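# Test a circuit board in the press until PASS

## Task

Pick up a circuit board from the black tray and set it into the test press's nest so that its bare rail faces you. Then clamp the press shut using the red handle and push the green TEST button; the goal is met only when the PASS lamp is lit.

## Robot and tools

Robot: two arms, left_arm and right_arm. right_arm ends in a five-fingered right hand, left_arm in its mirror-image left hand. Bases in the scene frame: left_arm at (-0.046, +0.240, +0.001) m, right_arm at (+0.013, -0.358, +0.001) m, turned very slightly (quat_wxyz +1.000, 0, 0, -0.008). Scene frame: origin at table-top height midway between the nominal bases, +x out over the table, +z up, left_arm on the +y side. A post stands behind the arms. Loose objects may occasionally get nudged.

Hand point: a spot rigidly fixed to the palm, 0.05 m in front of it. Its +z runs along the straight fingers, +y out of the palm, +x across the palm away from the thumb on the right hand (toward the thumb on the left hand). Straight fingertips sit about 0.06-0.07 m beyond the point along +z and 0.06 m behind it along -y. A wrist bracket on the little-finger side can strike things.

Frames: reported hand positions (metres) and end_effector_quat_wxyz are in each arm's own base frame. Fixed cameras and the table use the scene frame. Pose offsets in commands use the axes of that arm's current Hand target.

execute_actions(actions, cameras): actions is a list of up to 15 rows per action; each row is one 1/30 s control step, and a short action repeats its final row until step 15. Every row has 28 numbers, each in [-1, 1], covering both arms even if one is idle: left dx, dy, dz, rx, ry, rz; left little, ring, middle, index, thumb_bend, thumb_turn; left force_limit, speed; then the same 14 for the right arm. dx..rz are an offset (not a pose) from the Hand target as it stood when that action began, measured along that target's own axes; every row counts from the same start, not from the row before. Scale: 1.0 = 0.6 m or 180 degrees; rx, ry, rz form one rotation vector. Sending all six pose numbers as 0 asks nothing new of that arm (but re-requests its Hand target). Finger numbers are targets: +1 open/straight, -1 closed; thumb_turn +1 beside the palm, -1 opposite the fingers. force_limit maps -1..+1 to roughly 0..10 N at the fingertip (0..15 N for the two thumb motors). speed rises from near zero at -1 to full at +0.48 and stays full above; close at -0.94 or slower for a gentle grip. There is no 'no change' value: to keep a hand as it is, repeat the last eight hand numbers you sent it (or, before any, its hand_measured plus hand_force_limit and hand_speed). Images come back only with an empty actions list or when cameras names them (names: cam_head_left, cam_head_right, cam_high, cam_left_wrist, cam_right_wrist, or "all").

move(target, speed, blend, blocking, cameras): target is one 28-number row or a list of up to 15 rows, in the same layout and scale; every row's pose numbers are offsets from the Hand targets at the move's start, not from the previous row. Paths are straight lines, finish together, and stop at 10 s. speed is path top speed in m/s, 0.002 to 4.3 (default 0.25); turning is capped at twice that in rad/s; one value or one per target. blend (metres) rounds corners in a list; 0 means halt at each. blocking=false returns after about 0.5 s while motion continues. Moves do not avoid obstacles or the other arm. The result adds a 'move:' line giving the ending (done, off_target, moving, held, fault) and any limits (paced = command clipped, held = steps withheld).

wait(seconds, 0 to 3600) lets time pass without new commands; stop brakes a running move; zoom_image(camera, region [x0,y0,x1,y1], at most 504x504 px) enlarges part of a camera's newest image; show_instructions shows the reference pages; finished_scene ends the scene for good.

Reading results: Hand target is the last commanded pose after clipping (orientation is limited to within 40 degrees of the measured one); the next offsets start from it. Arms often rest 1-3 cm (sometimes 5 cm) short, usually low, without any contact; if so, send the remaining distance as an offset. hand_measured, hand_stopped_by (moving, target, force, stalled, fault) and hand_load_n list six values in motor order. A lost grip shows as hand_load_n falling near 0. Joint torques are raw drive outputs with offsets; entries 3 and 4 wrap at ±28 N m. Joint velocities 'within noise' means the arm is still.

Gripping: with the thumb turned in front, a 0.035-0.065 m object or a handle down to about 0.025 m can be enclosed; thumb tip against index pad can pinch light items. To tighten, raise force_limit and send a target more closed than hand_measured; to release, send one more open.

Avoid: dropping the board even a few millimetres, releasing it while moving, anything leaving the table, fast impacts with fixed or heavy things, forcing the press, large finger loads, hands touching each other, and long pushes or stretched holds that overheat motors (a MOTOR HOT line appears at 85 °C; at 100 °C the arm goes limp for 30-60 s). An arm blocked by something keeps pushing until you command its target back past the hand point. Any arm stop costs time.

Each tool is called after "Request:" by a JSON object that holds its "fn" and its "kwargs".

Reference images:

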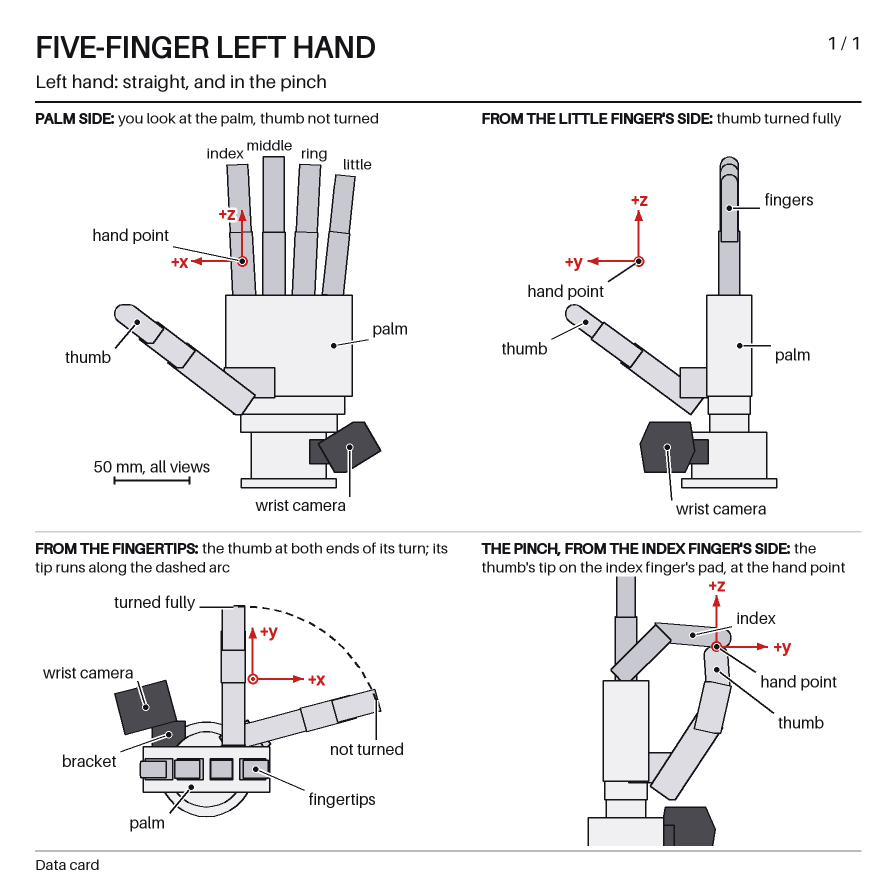

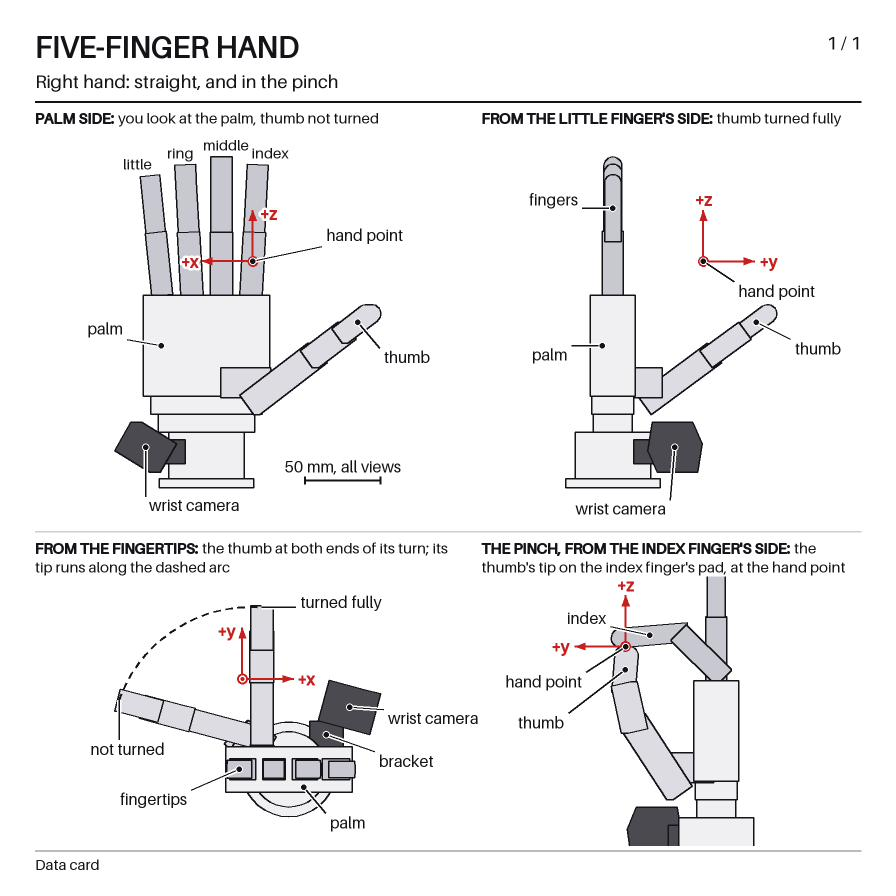

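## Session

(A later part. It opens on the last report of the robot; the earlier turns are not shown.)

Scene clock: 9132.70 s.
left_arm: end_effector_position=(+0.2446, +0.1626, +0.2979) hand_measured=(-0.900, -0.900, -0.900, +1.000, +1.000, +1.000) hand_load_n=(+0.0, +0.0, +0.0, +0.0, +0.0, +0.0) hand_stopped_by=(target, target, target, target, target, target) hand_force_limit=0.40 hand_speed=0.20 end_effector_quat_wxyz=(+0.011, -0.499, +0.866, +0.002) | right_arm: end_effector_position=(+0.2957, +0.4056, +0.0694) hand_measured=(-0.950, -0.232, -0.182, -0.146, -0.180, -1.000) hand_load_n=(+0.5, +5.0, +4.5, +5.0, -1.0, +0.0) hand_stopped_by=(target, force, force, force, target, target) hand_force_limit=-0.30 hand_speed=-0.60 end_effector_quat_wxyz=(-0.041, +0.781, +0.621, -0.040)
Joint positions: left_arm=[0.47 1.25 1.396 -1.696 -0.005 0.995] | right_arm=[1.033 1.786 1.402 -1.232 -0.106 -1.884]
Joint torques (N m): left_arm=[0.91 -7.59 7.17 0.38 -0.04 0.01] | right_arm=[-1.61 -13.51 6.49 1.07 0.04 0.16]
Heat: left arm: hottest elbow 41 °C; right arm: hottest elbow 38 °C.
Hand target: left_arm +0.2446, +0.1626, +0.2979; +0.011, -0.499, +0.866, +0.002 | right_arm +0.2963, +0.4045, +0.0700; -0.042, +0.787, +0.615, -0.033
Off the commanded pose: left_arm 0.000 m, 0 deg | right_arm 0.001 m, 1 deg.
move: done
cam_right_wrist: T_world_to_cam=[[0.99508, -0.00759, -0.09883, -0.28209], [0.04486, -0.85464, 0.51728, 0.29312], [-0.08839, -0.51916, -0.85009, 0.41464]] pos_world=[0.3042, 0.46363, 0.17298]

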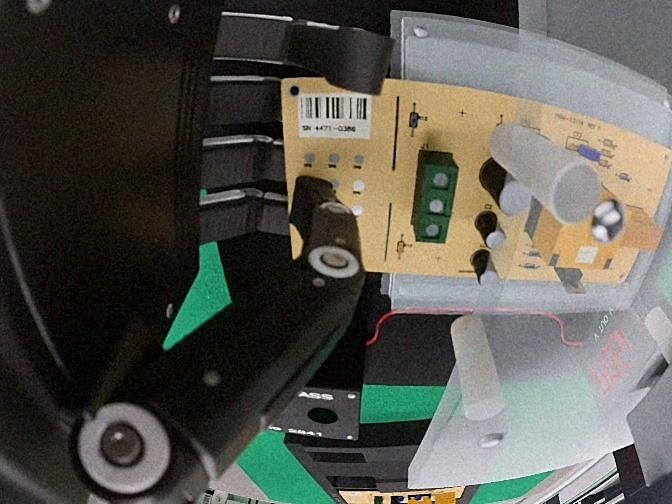

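Request:
{"fn": "move", "kwargs": {"target": [0,0,0,0,0,0,-0.9,-0.9,-0.9,1,1,1,0.4,0.2,-0.0016,-0.007,-0.0043,0,0,0,-0.95,-0.45,-0.4,-0.35,-0.18,-1,-0.3,-0.6], "speed": 0.02, "cameras": ["cam_right_wrist"]}}

Request:
{"fn": "zoom_image", "kwargs": {"camera": "cam_right_wrist", "region": [600, 90, 672, 162]}}

Request:
{"fn": "zoom_image", "kwargs": {"camera": "cam_right_wrist", "region": [600, 230, 672, 302]}}

Request:
{"fn": "zoom_image", "kwargs": {"camera": "cam_right_wrist", "region": [390, 10, 486, 106]}}

Scene clock: 9163.53 s.
left_arm: end_effector_position=(+0.2446, +0.1626, +0.2979) hand_measured=(-0.900, -0.900, -0.900, +1.000, +1.000, +1.000) hand_load_n=(+0.0, +0.0, +0.0, +0.0, +0.0, +0.0) hand_stopped_by=(target, target, target, target, target, target) hand_force_limit=0.40 hand_speed=0.20 end_effector_quat_wxyz=(+0.011, -0.499, +0.866, +0.002) | right_arm: end_effector_position=(+0.2946, +0.4059, +0.0695) hand_measured=(-0.950, -0.232, -0.182, -0.146, -0.180, -1.000) hand_load_n=(+0.0, +6.0, +4.5, +5.0, -1.0, +0.0) hand_stopped_by=(target, force, force, force, target, target) hand_force_limit=-0.30 hand_speed=-0.60 end_effector_quat_wxyz=(-0.041, +0.782, +0.621, -0.039)
Joint positions: left_arm=[0.47 1.25 1.396 -1.696 -0.005 0.995] | right_arm=[1.036 1.784 1.399 -1.229 -0.104 -1.879]
Joint torques (N m): left_arm=[0.85 -7.59 7.17 0.38 -0.04 0.01] | right_arm=[-1.32 -13.98 6.53 0.8 -0.06 0.2]
Heat: left arm: hottest elbow 41 °C; right arm: hottest shoulder 38 °C.
Hand target: left_arm +0.2446, +0.1626, +0.2979; +0.011, -0.499, +0.866, +0.002 | right_arm +0.2922, +0.4045, +0.0730; -0.042, +0.787, +0.615, -0.033
Off the commanded pose: left_arm 0.000 m, 0 deg | right_arm 0.004 m, 1 deg.
move: done
cam_right_wrist: T_world_to_cam=[[0.99537, -0.00853, -0.09579, -0.28086], [0.04244, -0.85488, 0.51709, 0.29417], [-0.0863, -0.51876, -0.85055, 0.41397]] pos_world=[0.3028, 0.46383, 0.17309]

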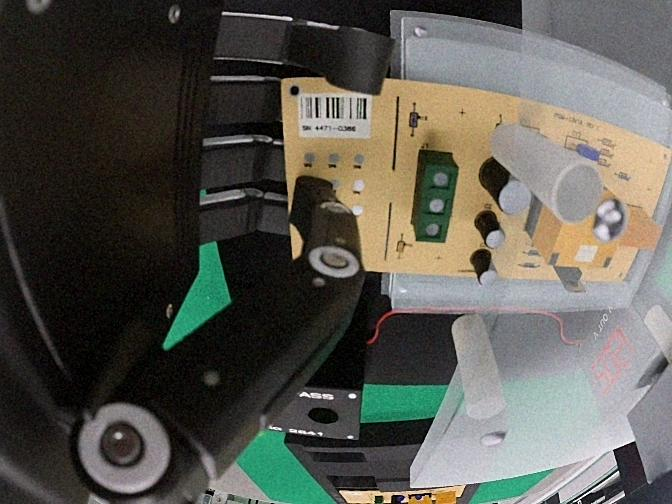

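Scaled by 7.000 from the camera's image (finer frame: 960x720).

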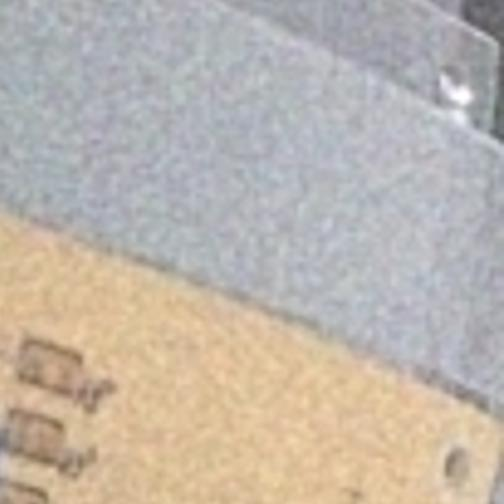

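Scaled by 7.000 from the camera's image (finer frame: 960x720).

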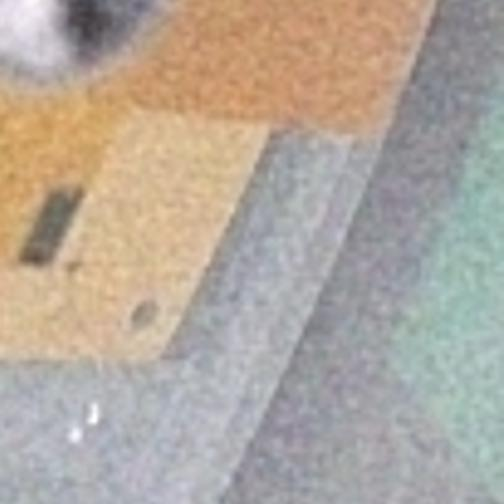

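Scaled by 5.250 from the camera's image (finer frame: 960x720).

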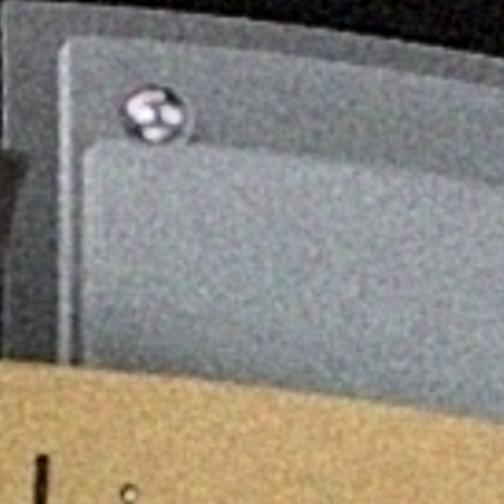

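Request:
{"fn": "move", "kwargs": {"target": [0,0,0,0,0,0,-0.9,-0.9,-0.9,1,1,1,0.4,0.2,-0.0012,-0.005,-0.0013,0,0,0,-0.95,-0.45,-0.4,-0.35,-0.18,-1,-0.3,-0.6], "speed": 0.02, "cameras": ["cam_right_wrist"]}}

Request:
{"fn": "zoom_image", "kwargs": {"camera": "cam_right_wrist", "region": [600, 90, 672, 162]}}

Request:
{"fn": "zoom_image", "kwargs": {"camera": "cam_right_wrist", "region": [600, 230, 672, 302]}}

Request:
{"fn": "zoom_image", "kwargs": {"camera": "cam_right_wrist", "region": [390, 10, 486, 106]}}

Scene clock: 9188.80 s.
left_arm: end_effector_position=(+0.2446, +0.1626, +0.2979) hand_measured=(-0.900, -0.900, -0.900, +1.000, +1.000, +1.000) hand_load_n=(+0.0, +0.0, +0.0, +0.0, +0.0, +0.0) hand_stopped_by=(target, target, target, target, target, target) hand_force_limit=0.40 hand_speed=0.20 end_effector_quat_wxyz=(+0.011, -0.499, +0.866, +0.002) | right_arm: end_effector_position=(+0.2941, +0.4056, +0.0696) hand_measured=(-0.950, -0.232, -0.182, -0.146, -0.180, -1.000) hand_load_n=(+0.0, +6.0, +5.0, +4.5, -0.5, +0.0) hand_stopped_by=(target, force, force, force, target, target) hand_force_limit=-0.30 hand_speed=-0.60 end_effector_quat_wxyz=(-0.040, +0.783, +0.620, -0.037)
Joint positions: left_arm=[0.47 1.25 1.396 -1.696 -0.005 0.995] | right_arm=[1.038 1.782 1.396 -1.226 -0.101 -1.876]
Joint torques (N m): left_arm=[0.91 -7.59 7.17 0.34 -0.04 0.01] | right_arm=[-1.2 -14.27 6.46 0.64 -0.17 0.2]
Heat: left arm: hottest elbow 41 °C; right arm: hottest shoulder 38 °C.
Hand target: left_arm +0.2446, +0.1626, +0.2979; +0.011, -0.499, +0.866, +0.002 | right_arm +0.2893, +0.4044, +0.0742; -0.042, +0.787, +0.615, -0.033
Off the commanded pose: left_arm 0.000 m, 0 deg | right_arm 0.007 m, 1 deg.
move: done
cam_right_wrist: T_world_to_cam=[[0.99567, -0.01067, -0.0924, -0.27983], [0.03882, -0.85508, 0.51704, 0.29503], [-0.08452, -0.51839, -0.85096, 0.41329]] pos_world=[0.30209, 0.46353, 0.17329]

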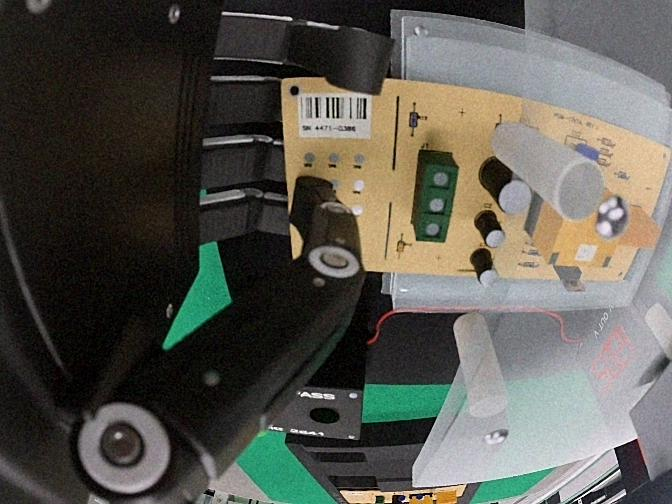

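Scaled by 7.000 from the camera's image (finer frame: 960x720).

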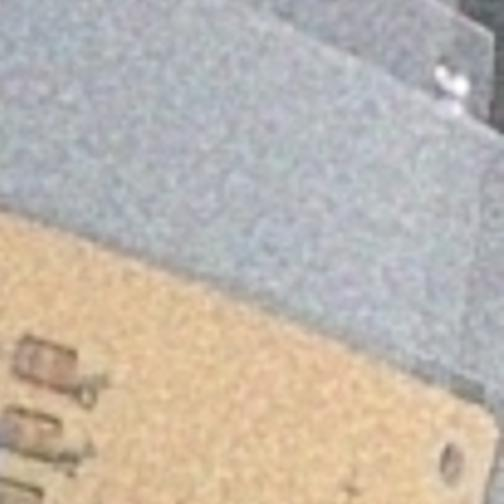

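Scaled by 7.000 from the camera's image (finer frame: 960x720).

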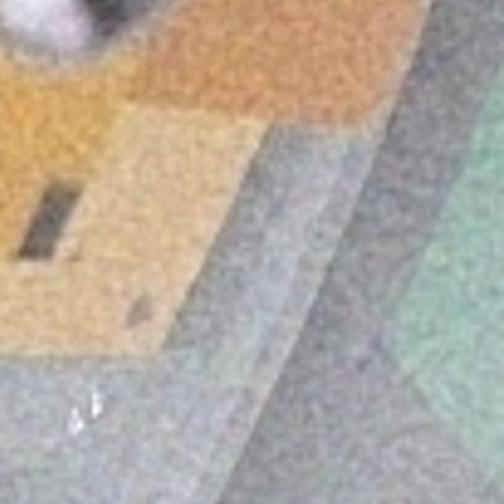

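Scaled by 5.250 from the camera's image (finer frame: 960x720).

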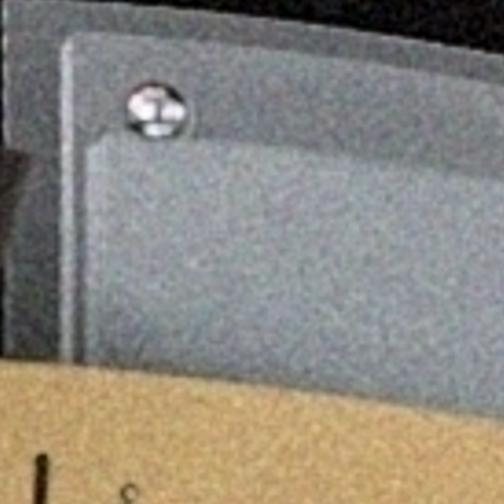

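Request:
{"fn": "zoom_image", "kwargs": {"camera": "cam_right_wrist", "region": [636, 120, 672, 156]}}

Request:
{"fn": "zoom_image", "kwargs": {"camera": "cam_right_wrist", "region": [604, 244, 644, 284]}}

Scaled by 14.000 from the camera's image (finer frame: 960x720).

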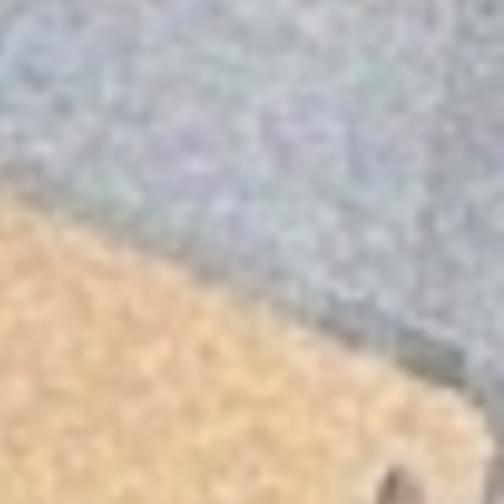

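Scaled by 12.600 from the camera's image (finer frame: 960x720).

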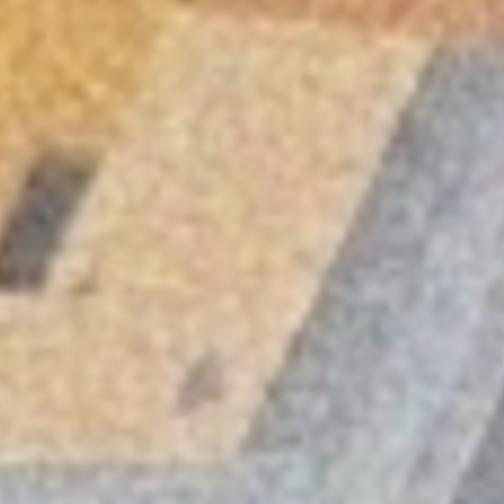

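Request:
{"fn": "move", "kwargs": {"target": [0,0,0,0,0,0,-0.9,-0.9,-0.9,1,1,1,0.4,0.2,-0.0016,-0.0064,0.0007,0,0,-0.005,-0.95,-0.45,-0.4,-0.35,-0.18,-1,-0.3,-0.6], "speed": 0.02, "cameras": ["cam_right_wrist"]}}

Request:
{"fn": "zoom_image", "kwargs": {"camera": "cam_right_wrist", "region": [636, 120, 672, 156]}}

Request:
{"fn": "zoom_image", "kwargs": {"camera": "cam_right_wrist", "region": [604, 244, 644, 284]}}

Request:
{"fn": "zoom_image", "kwargs": {"camera": "cam_right_wrist", "region": [390, 10, 486, 106]}}

Scene clock: 9236.67 s.
left_arm: end_effector_position=(+0.2446, +0.1626, +0.2979) hand_measured=(-0.900, -0.900, -0.900, +1.000, +1.000, +1.000) hand_load_n=(+0.0, +0.0, +0.0, +0.0, +0.0, +0.0) hand_stopped_by=(target, target, target, target, target, target) hand_force_limit=0.40 hand_speed=0.20 end_effector_quat_wxyz=(+0.011, -0.499, +0.866, +0.002) | right_arm: end_effector_position=(+0.2920, +0.4047, +0.0697) hand_measured=(-0.950, -0.232, -0.182, -0.146, -0.180, -1.000) hand_load_n=(+0.0, +7.0, +4.5, +4.0, -0.5, +0.0) hand_stopped_by=(target, force, force, force, target, target) hand_force_limit=-0.30 hand_speed=-0.60 end_effector_quat_wxyz=(-0.039, +0.781, +0.622, -0.035)
Joint positions: left_arm=[0.47 1.25 1.396 -1.696 -0.005 0.995] | right_arm=[1.042 1.775 1.386 -1.22 -0.098 -1.876]
Joint torques (N m): left_arm=[0.91 -7.59 7.17 0.36 -0.04 0] | right_arm=[-0.73 -14.21 6.45 0.58 -0.3 0.13]
Heat: left arm: hottest elbow 41 °C; right arm: hottest shoulder 37 °C.
Hand target: left_arm +0.2446, +0.1626, +0.2979; +0.011, -0.499, +0.866, +0.002 | right_arm +0.2853, +0.4045, +0.0741; -0.042, +0.782, +0.621, -0.032
Off the commanded pose: left_arm 0.000 m, 0 deg | right_arm 0.008 m, 1 deg.
move: done
cam_right_wrist: T_world_to_cam=[[0.99605, -0.00664, -0.08858, -0.27976], [0.0402, -0.85557, 0.51613, 0.29423], [-0.07921, -0.51765, -0.85192, 0.411]] pos_world=[0.29938, 0.46263, 0.17349]

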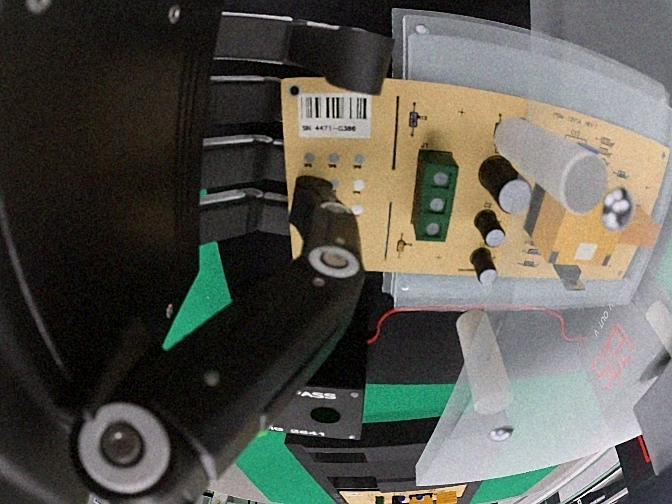

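Scaled by 14.000 from the camera's image (finer frame: 960x720).

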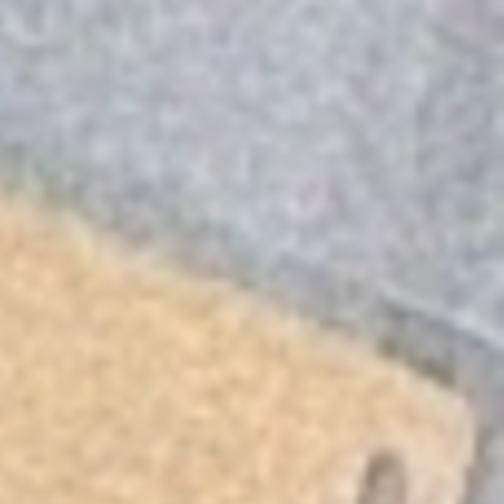

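Scaled by 12.600 from the camera's image (finer frame: 960x720).

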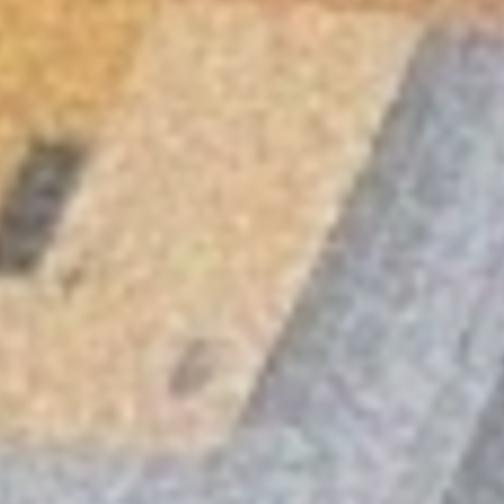

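Scaled by 5.250 from the camera's image (finer frame: 960x720).

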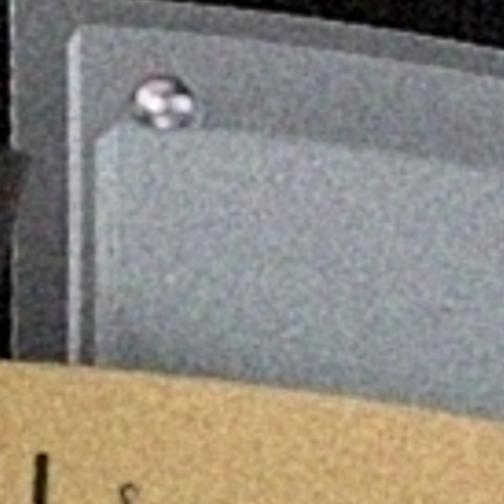

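Request:
{"fn": "move", "kwargs": {"target": [0,0,0,0,0,0,-0.9,-0.9,-0.9,1,1,1,0.4,0.2,0,0,0,0,0,-0.0083,-0.95,-0.45,-0.4,-0.35,-0.18,-1,-0.3,-0.6], "speed": 0.02, "cameras": ["cam_right_wrist"]}}

Request:
{"fn": "zoom_image", "kwargs": {"camera": "cam_right_wrist", "region": [636, 120, 672, 156]}}

Request:
{"fn": "zoom_image", "kwargs": {"camera": "cam_right_wrist", "region": [604, 244, 644, 284]}}

Request:
{"fn": "zoom_image", "kwargs": {"camera": "cam_right_wrist", "region": [390, 10, 486, 106]}}

Scene clock: 9292.90 s.
left_arm: end_effector_position=(+0.2446, +0.1626, +0.2979) hand_measured=(-0.900, -0.900, -0.900, +1.000, +1.000, +1.000) hand_load_n=(+0.0, +0.0, +0.0, +0.0, +0.0, +0.0) hand_stopped_by=(target, target, target, target, target, target) hand_force_limit=0.40 hand_speed=0.20 end_effector_quat_wxyz=(+0.011, -0.499, +0.866, +0.002) | right_arm: end_effector_position=(+0.2909, +0.4033, +0.0696) hand_measured=(-0.950, -0.232, -0.182, -0.146, -0.180, -1.000) hand_load_n=(+0.0, +6.5, +4.5, +4.5, -0.5, +0.0) hand_stopped_by=(target, force, force, force, target, target) hand_force_limit=-0.30 hand_speed=-0.60 end_effector_quat_wxyz=(-0.039, +0.778, +0.626, -0.036)
Joint positions: left_arm=[0.47 1.25 1.396 -1.696 -0.005 0.995] | right_arm=[1.042 1.77 1.379 -1.22 -0.098 -1.886]
Joint torques (N m): left_arm=[0.97 -7.59 7.15 0.36 -0.05 0] | right_arm=[-0.85 -14.15 6.49 0.61 -0.28 -0.03]
Heat: left arm: hottest elbow 41 °C; right arm: hottest shoulder 38 °C.
Hand target: left_arm +0.2446, +0.1626, +0.2979; +0.011, -0.499, +0.866, +0.002 | right_arm +0.2854, +0.4045, +0.0740; -0.042, +0.774, +0.631, -0.032
Off the commanded pose: left_arm 0.000 m, 0 deg | right_arm 0.007 m, 1 deg.
move: done
cam_right_wrist: T_world_to_cam=[[0.99599, 0.00433, -0.08937, -0.28298], [0.05007, -0.85477, 0.51659, 0.28991], [-0.07416, -0.51899, -0.85155, 0.40908]] pos_world=[0.29767, 0.46134, 0.17329]

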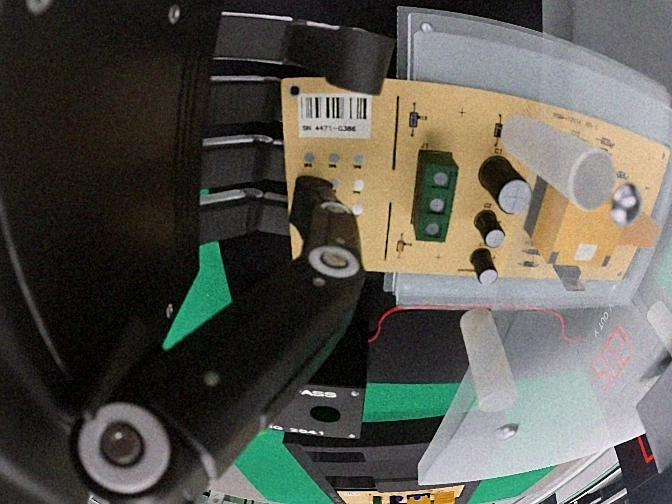

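Scaled by 14.000 from the camera's image (finer frame: 960x720).

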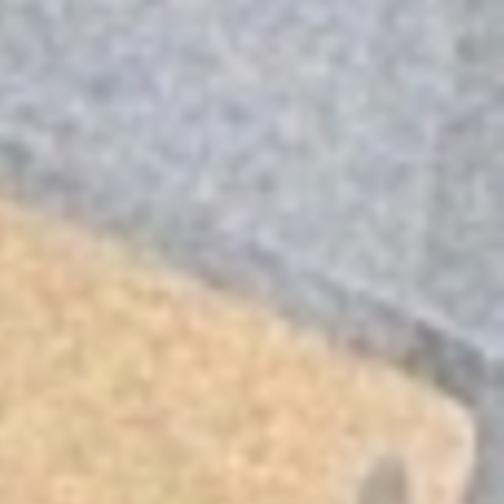

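Scaled by 12.600 from the camera's image (finer frame: 960x720).

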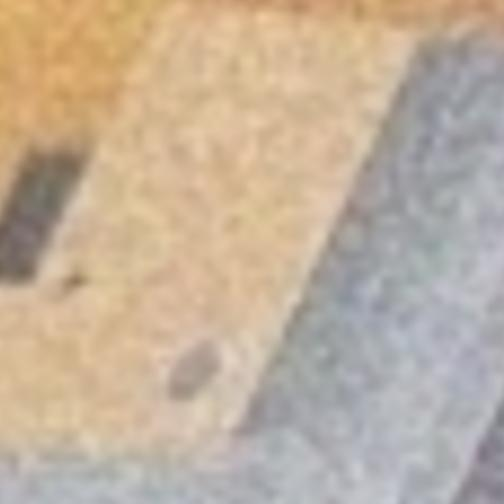

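Scaled by 5.250 from the camera's image (finer frame: 960x720).

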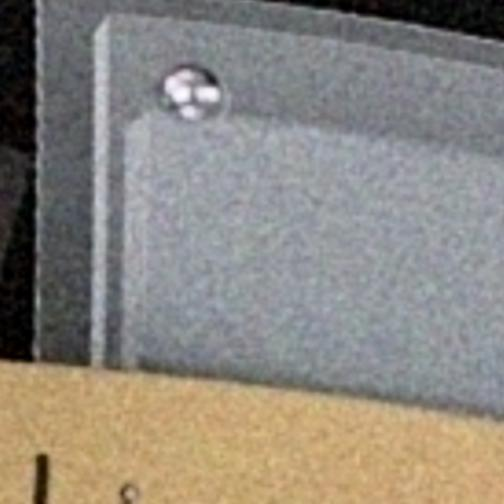

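Request:
{"fn": "move", "kwargs": {"target": [0,0,0,0,0,0,-0.9,-0.9,-0.9,1,1,1,0.4,0.2,0.0026,-0.0015,0.0002,0,0,-0.004,-0.95,-0.45,-0.4,-0.35,-0.18,-1,-0.3,-0.6], "speed": 0.02, "cameras": ["cam_right_wrist"]}}

Request:
{"fn": "zoom_image", "kwargs": {"camera": "cam_right_wrist", "region": [636, 120, 672, 156]}}

Request:
{"fn": "zoom_image", "kwargs": {"camera": "cam_right_wrist", "region": [604, 244, 644, 284]}}

Request:
{"fn": "zoom_image", "kwargs": {"camera": "cam_right_wrist", "region": [390, 10, 486, 106]}}

Scene clock: 9326.37 s.
left_arm: end_effector_position=(+0.2446, +0.1626, +0.2979) hand_measured=(-0.900, -0.900, -0.900, +1.000, +1.000, +1.000) hand_load_n=(+0.0, +0.0, +0.0, +0.0, +0.0, +0.0) hand_stopped_by=(target, target, target, target, target, target) hand_force_limit=0.40 hand_speed=0.20 end_effector_quat_wxyz=(+0.011, -0.499, +0.866, +0.002) | right_arm: end_effector_position=(+0.2907, +0.4039, +0.0696) hand_measured=(-0.950, -0.232, -0.182, -0.146, -0.180, -1.000) hand_load_n=(+0.0, +6.0, +4.5, +4.5, -1.0, +0.0) hand_stopped_by=(target, force, force, force, target, target) hand_force_limit=-0.30 hand_speed=-0.60 end_effector_quat_wxyz=(-0.039, +0.776, +0.629, -0.036)
Joint positions: left_arm=[0.47 1.25 1.396 -1.696 -0.005 0.995] | right_arm=[1.043 1.77 1.379 -1.22 -0.098 -1.891]
Joint torques (N m): left_arm=[0.85 -7.65 7.17 0.34 -0.04 0.01] | right_arm=[-0.73 -13.98 6.58 0.64 -0.31 -0.08]
Heat: left arm: hottest elbow 41 °C; right arm: hottest shoulder 38 °C.
Hand target: left_arm +0.2446, +0.1626, +0.2979; +0.011, -0.499, +0.866, +0.002 | right_arm +0.2848, +0.4062, +0.0739; -0.043, +0.770, +0.636, -0.032
Off the commanded pose: left_arm 0.000 m, 0 deg | right_arm 0.008 m, 1 deg.
move: done
cam_right_wrist: T_world_to_cam=[[0.99598, 0.01037, -0.08902, -0.28533], [0.05505, -0.85462, 0.51633, 0.28895], [-0.07073, -0.51915, -0.85175, 0.40844]] pos_world=[0.29716, 0.46194, 0.17329]

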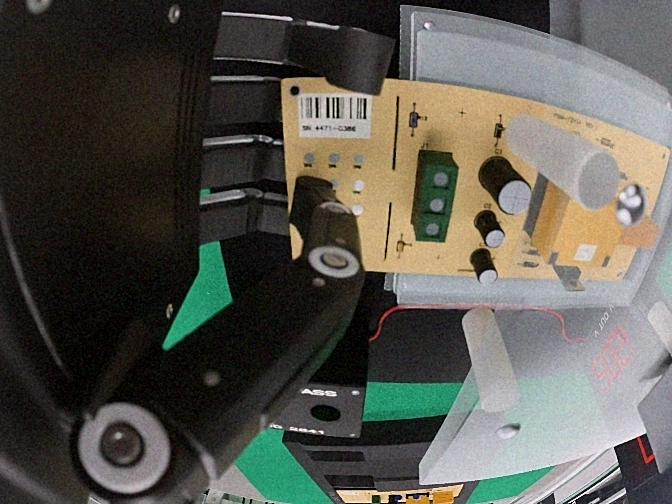

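Scaled by 14.000 from the camera's image (finer frame: 960x720).

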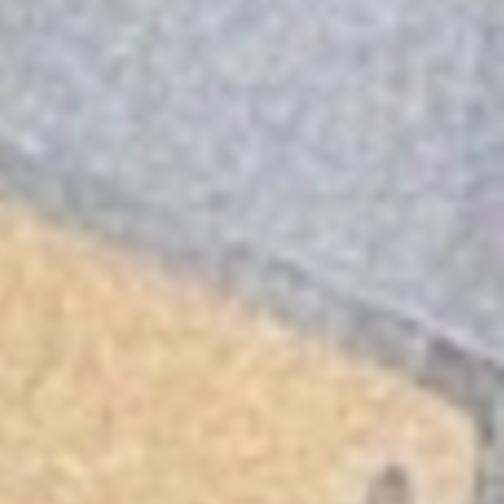

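Scaled by 12.600 from the camera's image (finer frame: 960x720).

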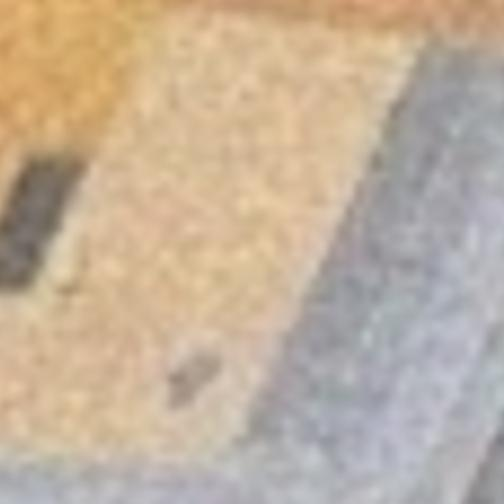

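Scaled by 5.250 from the camera's image (finer frame: 960x720).

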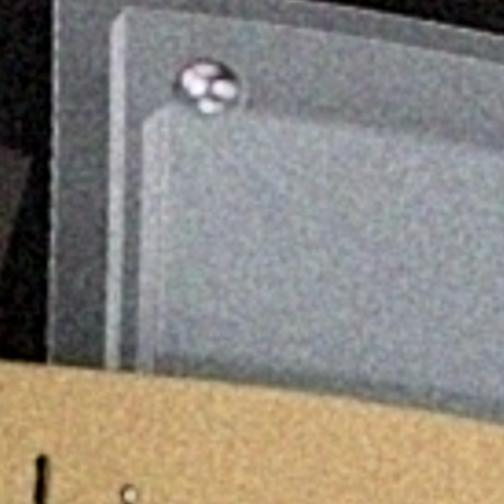

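Request:
{"fn": "zoom_image", "kwargs": {"camera": "cam_right_wrist", "region": [408, 64, 444, 100]}}

Request:
{"fn": "zoom_image", "kwargs": {"camera": "cam_right_wrist", "region": [480, 70, 516, 106]}}

Request:
{"fn": "zoom_image", "kwargs": {"camera": "cam_right_wrist", "region": [384, 260, 420, 296]}}

Scaled by 14.000 from the camera's image (finer frame: 960x720).

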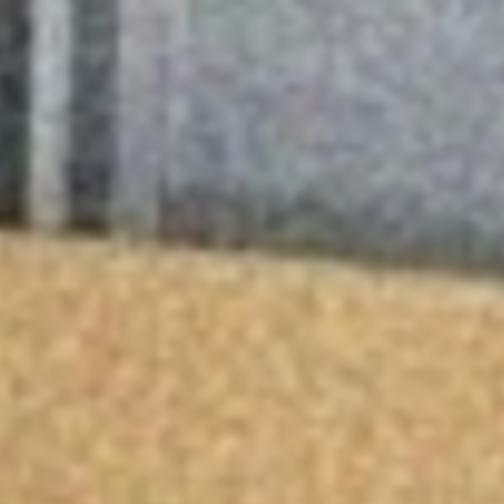

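Scaled by 14.000 from the camera's image (finer frame: 960x720).

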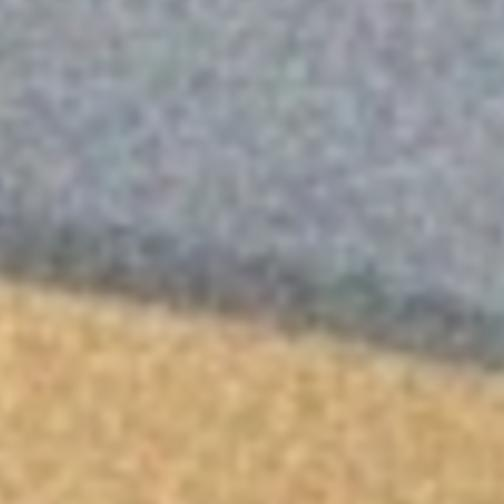

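Scaled by 14.000 from the camera's image (finer frame: 960x720).

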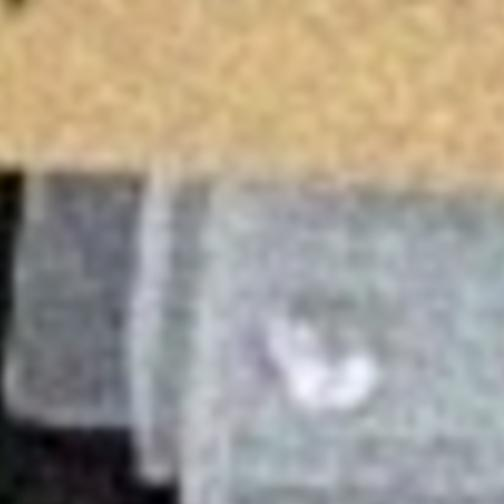

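Request:
{"fn": "move", "kwargs": {"target": [0,0,0,0,0,0,-0.9,-0.9,-0.9,1,1,1,0.4,0.2,0.0022,-0.0012,0.0002,0,0,-0.0035,-0.95,-0.45,-0.4,-0.35,-0.18,-1,-0.3,-0.6], "speed": 0.02, "cameras": ["cam_right_wrist"]}}

Request:
{"fn": "zoom_image", "kwargs": {"camera": "cam_right_wrist", "region": [636, 120, 672, 156]}}

Request:
{"fn": "zoom_image", "kwargs": {"camera": "cam_right_wrist", "region": [604, 244, 644, 284]}}

Request:
{"fn": "zoom_image", "kwargs": {"camera": "cam_right_wrist", "region": [480, 70, 516, 106]}}

Request:
{"fn": "zoom_image", "kwargs": {"camera": "cam_right_wrist", "region": [408, 64, 444, 100]}}

Scene clock: 9364.50 s.
left_arm: end_effector_position=(+0.2446, +0.1626, +0.2979) hand_measured=(-0.900, -0.900, -0.900, +1.000, +1.000, +1.000) hand_load_n=(+0.0, +0.0, +0.0, +0.0, +0.0, +0.0) hand_stopped_by=(target, target, target, target, target, target) hand_force_limit=0.40 hand_speed=0.20 end_effector_quat_wxyz=(+0.011, -0.499, +0.866, +0.002) | right_arm: end_effector_position=(+0.2906, +0.4042, +0.0696) hand_measured=(-0.950, -0.232, -0.182, -0.146, -0.180, -1.000) hand_load_n=(+0.0, +6.5, +4.5, +5.0, -0.5, +0.0) hand_stopped_by=(target, force, force, force, target, target) hand_force_limit=-0.30 hand_speed=-0.60 end_effector_quat_wxyz=(-0.039, +0.775, +0.630, -0.036)
Joint positions: left_arm=[0.47 1.25 1.396 -1.696 -0.005 0.995] | right_arm=[1.044 1.77 1.379 -1.22 -0.098 -1.894]
Joint torques (N m): left_arm=[0.91 -7.59 7.15 0.38 -0.04 0.01] | right_arm=[-0.32 -13.92 6.67 0.61 -0.32 -0.11]
Heat: left arm: hottest elbow 41 °C; right arm: hottest shoulder 38 °C.
Hand target: left_arm +0.2446, +0.1626, +0.2979; +0.011, -0.499, +0.866, +0.002 | right_arm +0.2843, +0.4076, +0.0739; -0.043, +0.766, +0.640, -0.031
Off the commanded pose: left_arm 0.000 m, 0 deg | right_arm 0.008 m, 2 deg.
move: done
cam_right_wrist: T_world_to_cam=[[0.99597, 0.01412, -0.08859, -0.28672], [0.05804, -0.85446, 0.51626, 0.28823], [-0.06841, -0.51932, -0.85184, 0.40806]] pos_world=[0.29675, 0.46225, 0.17339]

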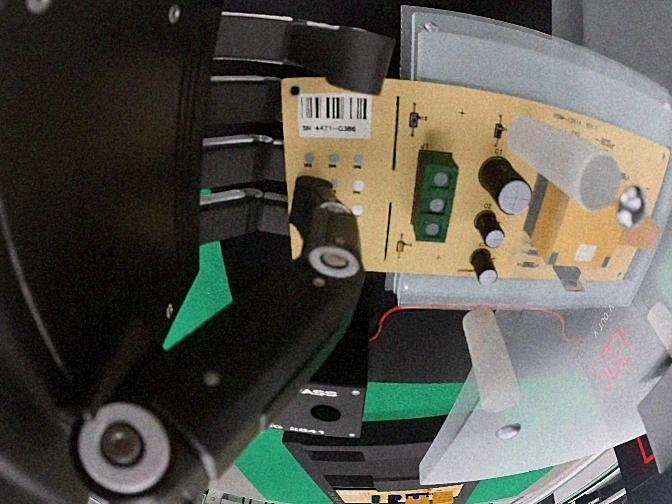

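Scaled by 14.000 from the camera's image (finer frame: 960x720).

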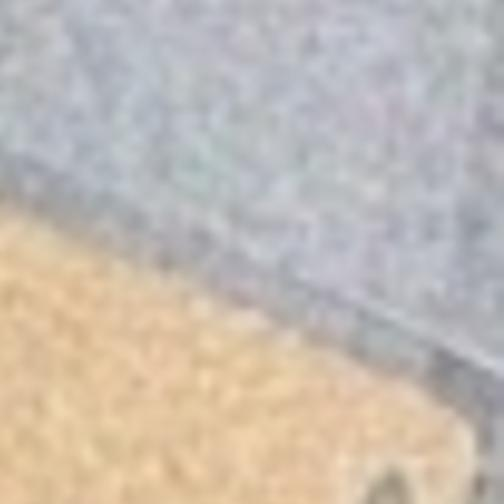

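Scaled by 12.600 from the camera's image (finer frame: 960x720).

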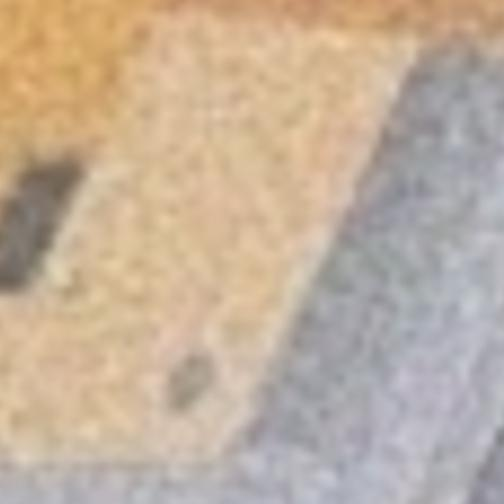

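Scaled by 14.000 from the camera's image (finer frame: 960x720).

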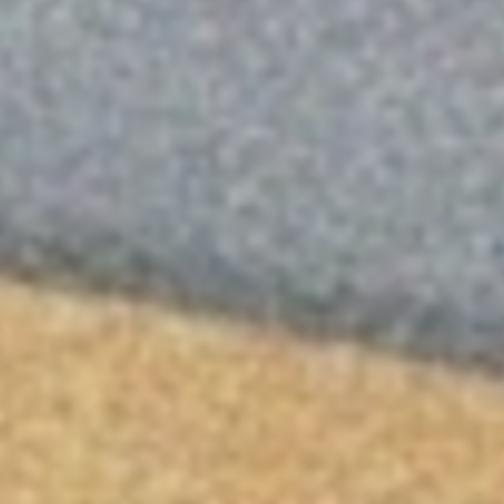

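Scaled by 14.000 from the camera's image (finer frame: 960x720).

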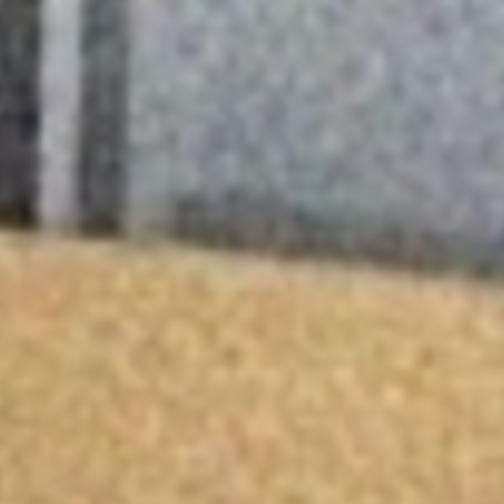

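Request:
{"fn": "move", "kwargs": {"target": [0,0,0,0,0,0,-0.9,-0.9,-0.9,1,1,1,0.4,0.2,0.0016,-0.003,0.0003,0,0,0,-0.95,-0.45,-0.4,-0.35,-0.18,-1,-0.3,-0.6], "speed": 0.02, "cameras": ["cam_right_wrist"]}}

Request:
{"fn": "zoom_image", "kwargs": {"camera": "cam_right_wrist", "region": [636, 120, 672, 156]}}

Request:
{"fn": "zoom_image", "kwargs": {"camera": "cam_right_wrist", "region": [604, 244, 644, 284]}}

Request:
{"fn": "zoom_image", "kwargs": {"camera": "cam_right_wrist", "region": [408, 64, 444, 100]}}

Scene clock: 9383.80 s.
left_arm: end_effector_position=(+0.2446, +0.1626, +0.2979) hand_measured=(-0.900, -0.900, -0.900, +1.000, +1.000, +1.000) hand_load_n=(+0.0, +0.0, +0.0, +0.0, +0.0, +0.0) hand_stopped_by=(target, target, target, target, target, target) hand_force_limit=0.40 hand_speed=0.20 end_effector_quat_wxyz=(+0.011, -0.499, +0.866, +0.002) | right_arm: end_effector_position=(+0.2886, +0.4057, +0.0696) hand_measured=(-0.950, -0.232, -0.182, -0.146, -0.180, -1.000) hand_load_n=(+0.0, +6.5, +5.0, +5.0, -0.5, +0.0) hand_stopped_by=(target, force, force, force, target, target) hand_force_limit=-0.30 hand_speed=-0.60 end_effector_quat_wxyz=(-0.038, +0.773, +0.632, -0.036)
Joint positions: left_arm=[0.47 1.25 1.396 -1.696 -0.005 0.995] | right_arm=[1.049 1.77 1.379 -1.22 -0.098 -1.894]
Joint torques (N m): left_arm=[0.85 -7.59 7.17 0.39 -0.04 0] | right_arm=[-0.67 -13.86 6.72 0.61 -0.33 -0.08]
Heat: left arm: hottest elbow 41 °C; right arm: hottest shoulder 38 °C.
Hand target: left_arm +0.2446, +0.1626, +0.2979; +0.011, -0.499, +0.866, +0.002 | right_arm +0.2827, +0.4089, +0.0739; -0.043, +0.766, +0.640, -0.031
Off the commanded pose: left_arm 0.000 m, 0 deg | right_arm 0.008 m, 1 deg.
move: done
cam_right_wrist: T_world_to_cam=[[0.99589, 0.01913, -0.08858, -0.28675], [0.06233, -0.85415, 0.51628, 0.28824], [-0.06578, -0.51968, -0.85183, 0.40807]] pos_world=[0.29445, 0.46375, 0.17339]

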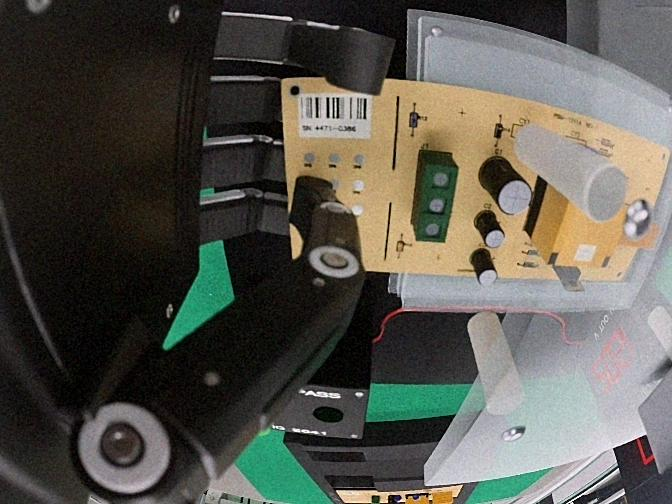

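Scaled by 14.000 from the camera's image (finer frame: 960x720).

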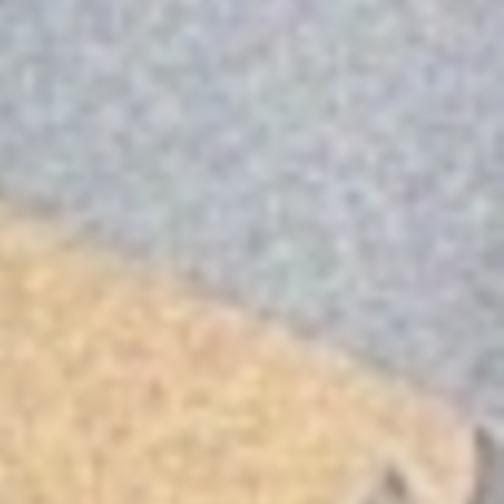

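Scaled by 12.600 from the camera's image (finer frame: 960x720).

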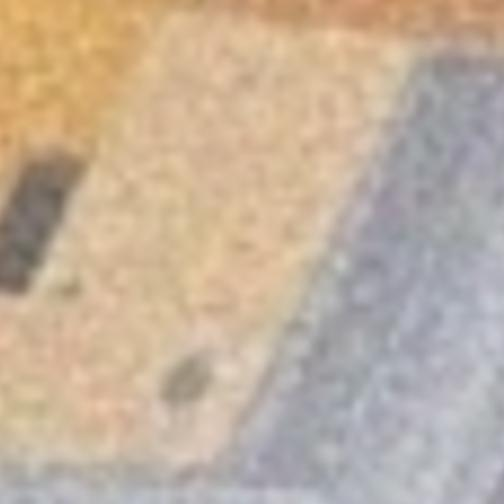

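Scaled by 14.000 from the camera's image (finer frame: 960x720).

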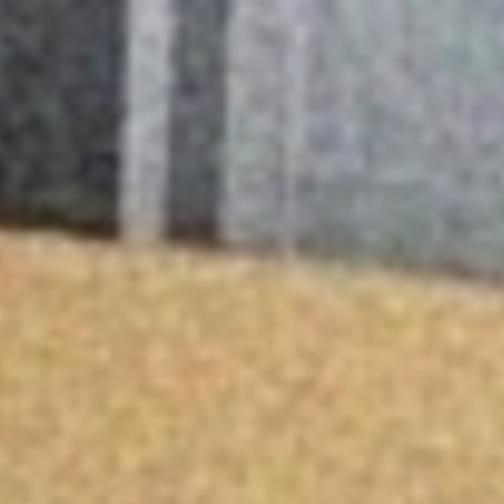

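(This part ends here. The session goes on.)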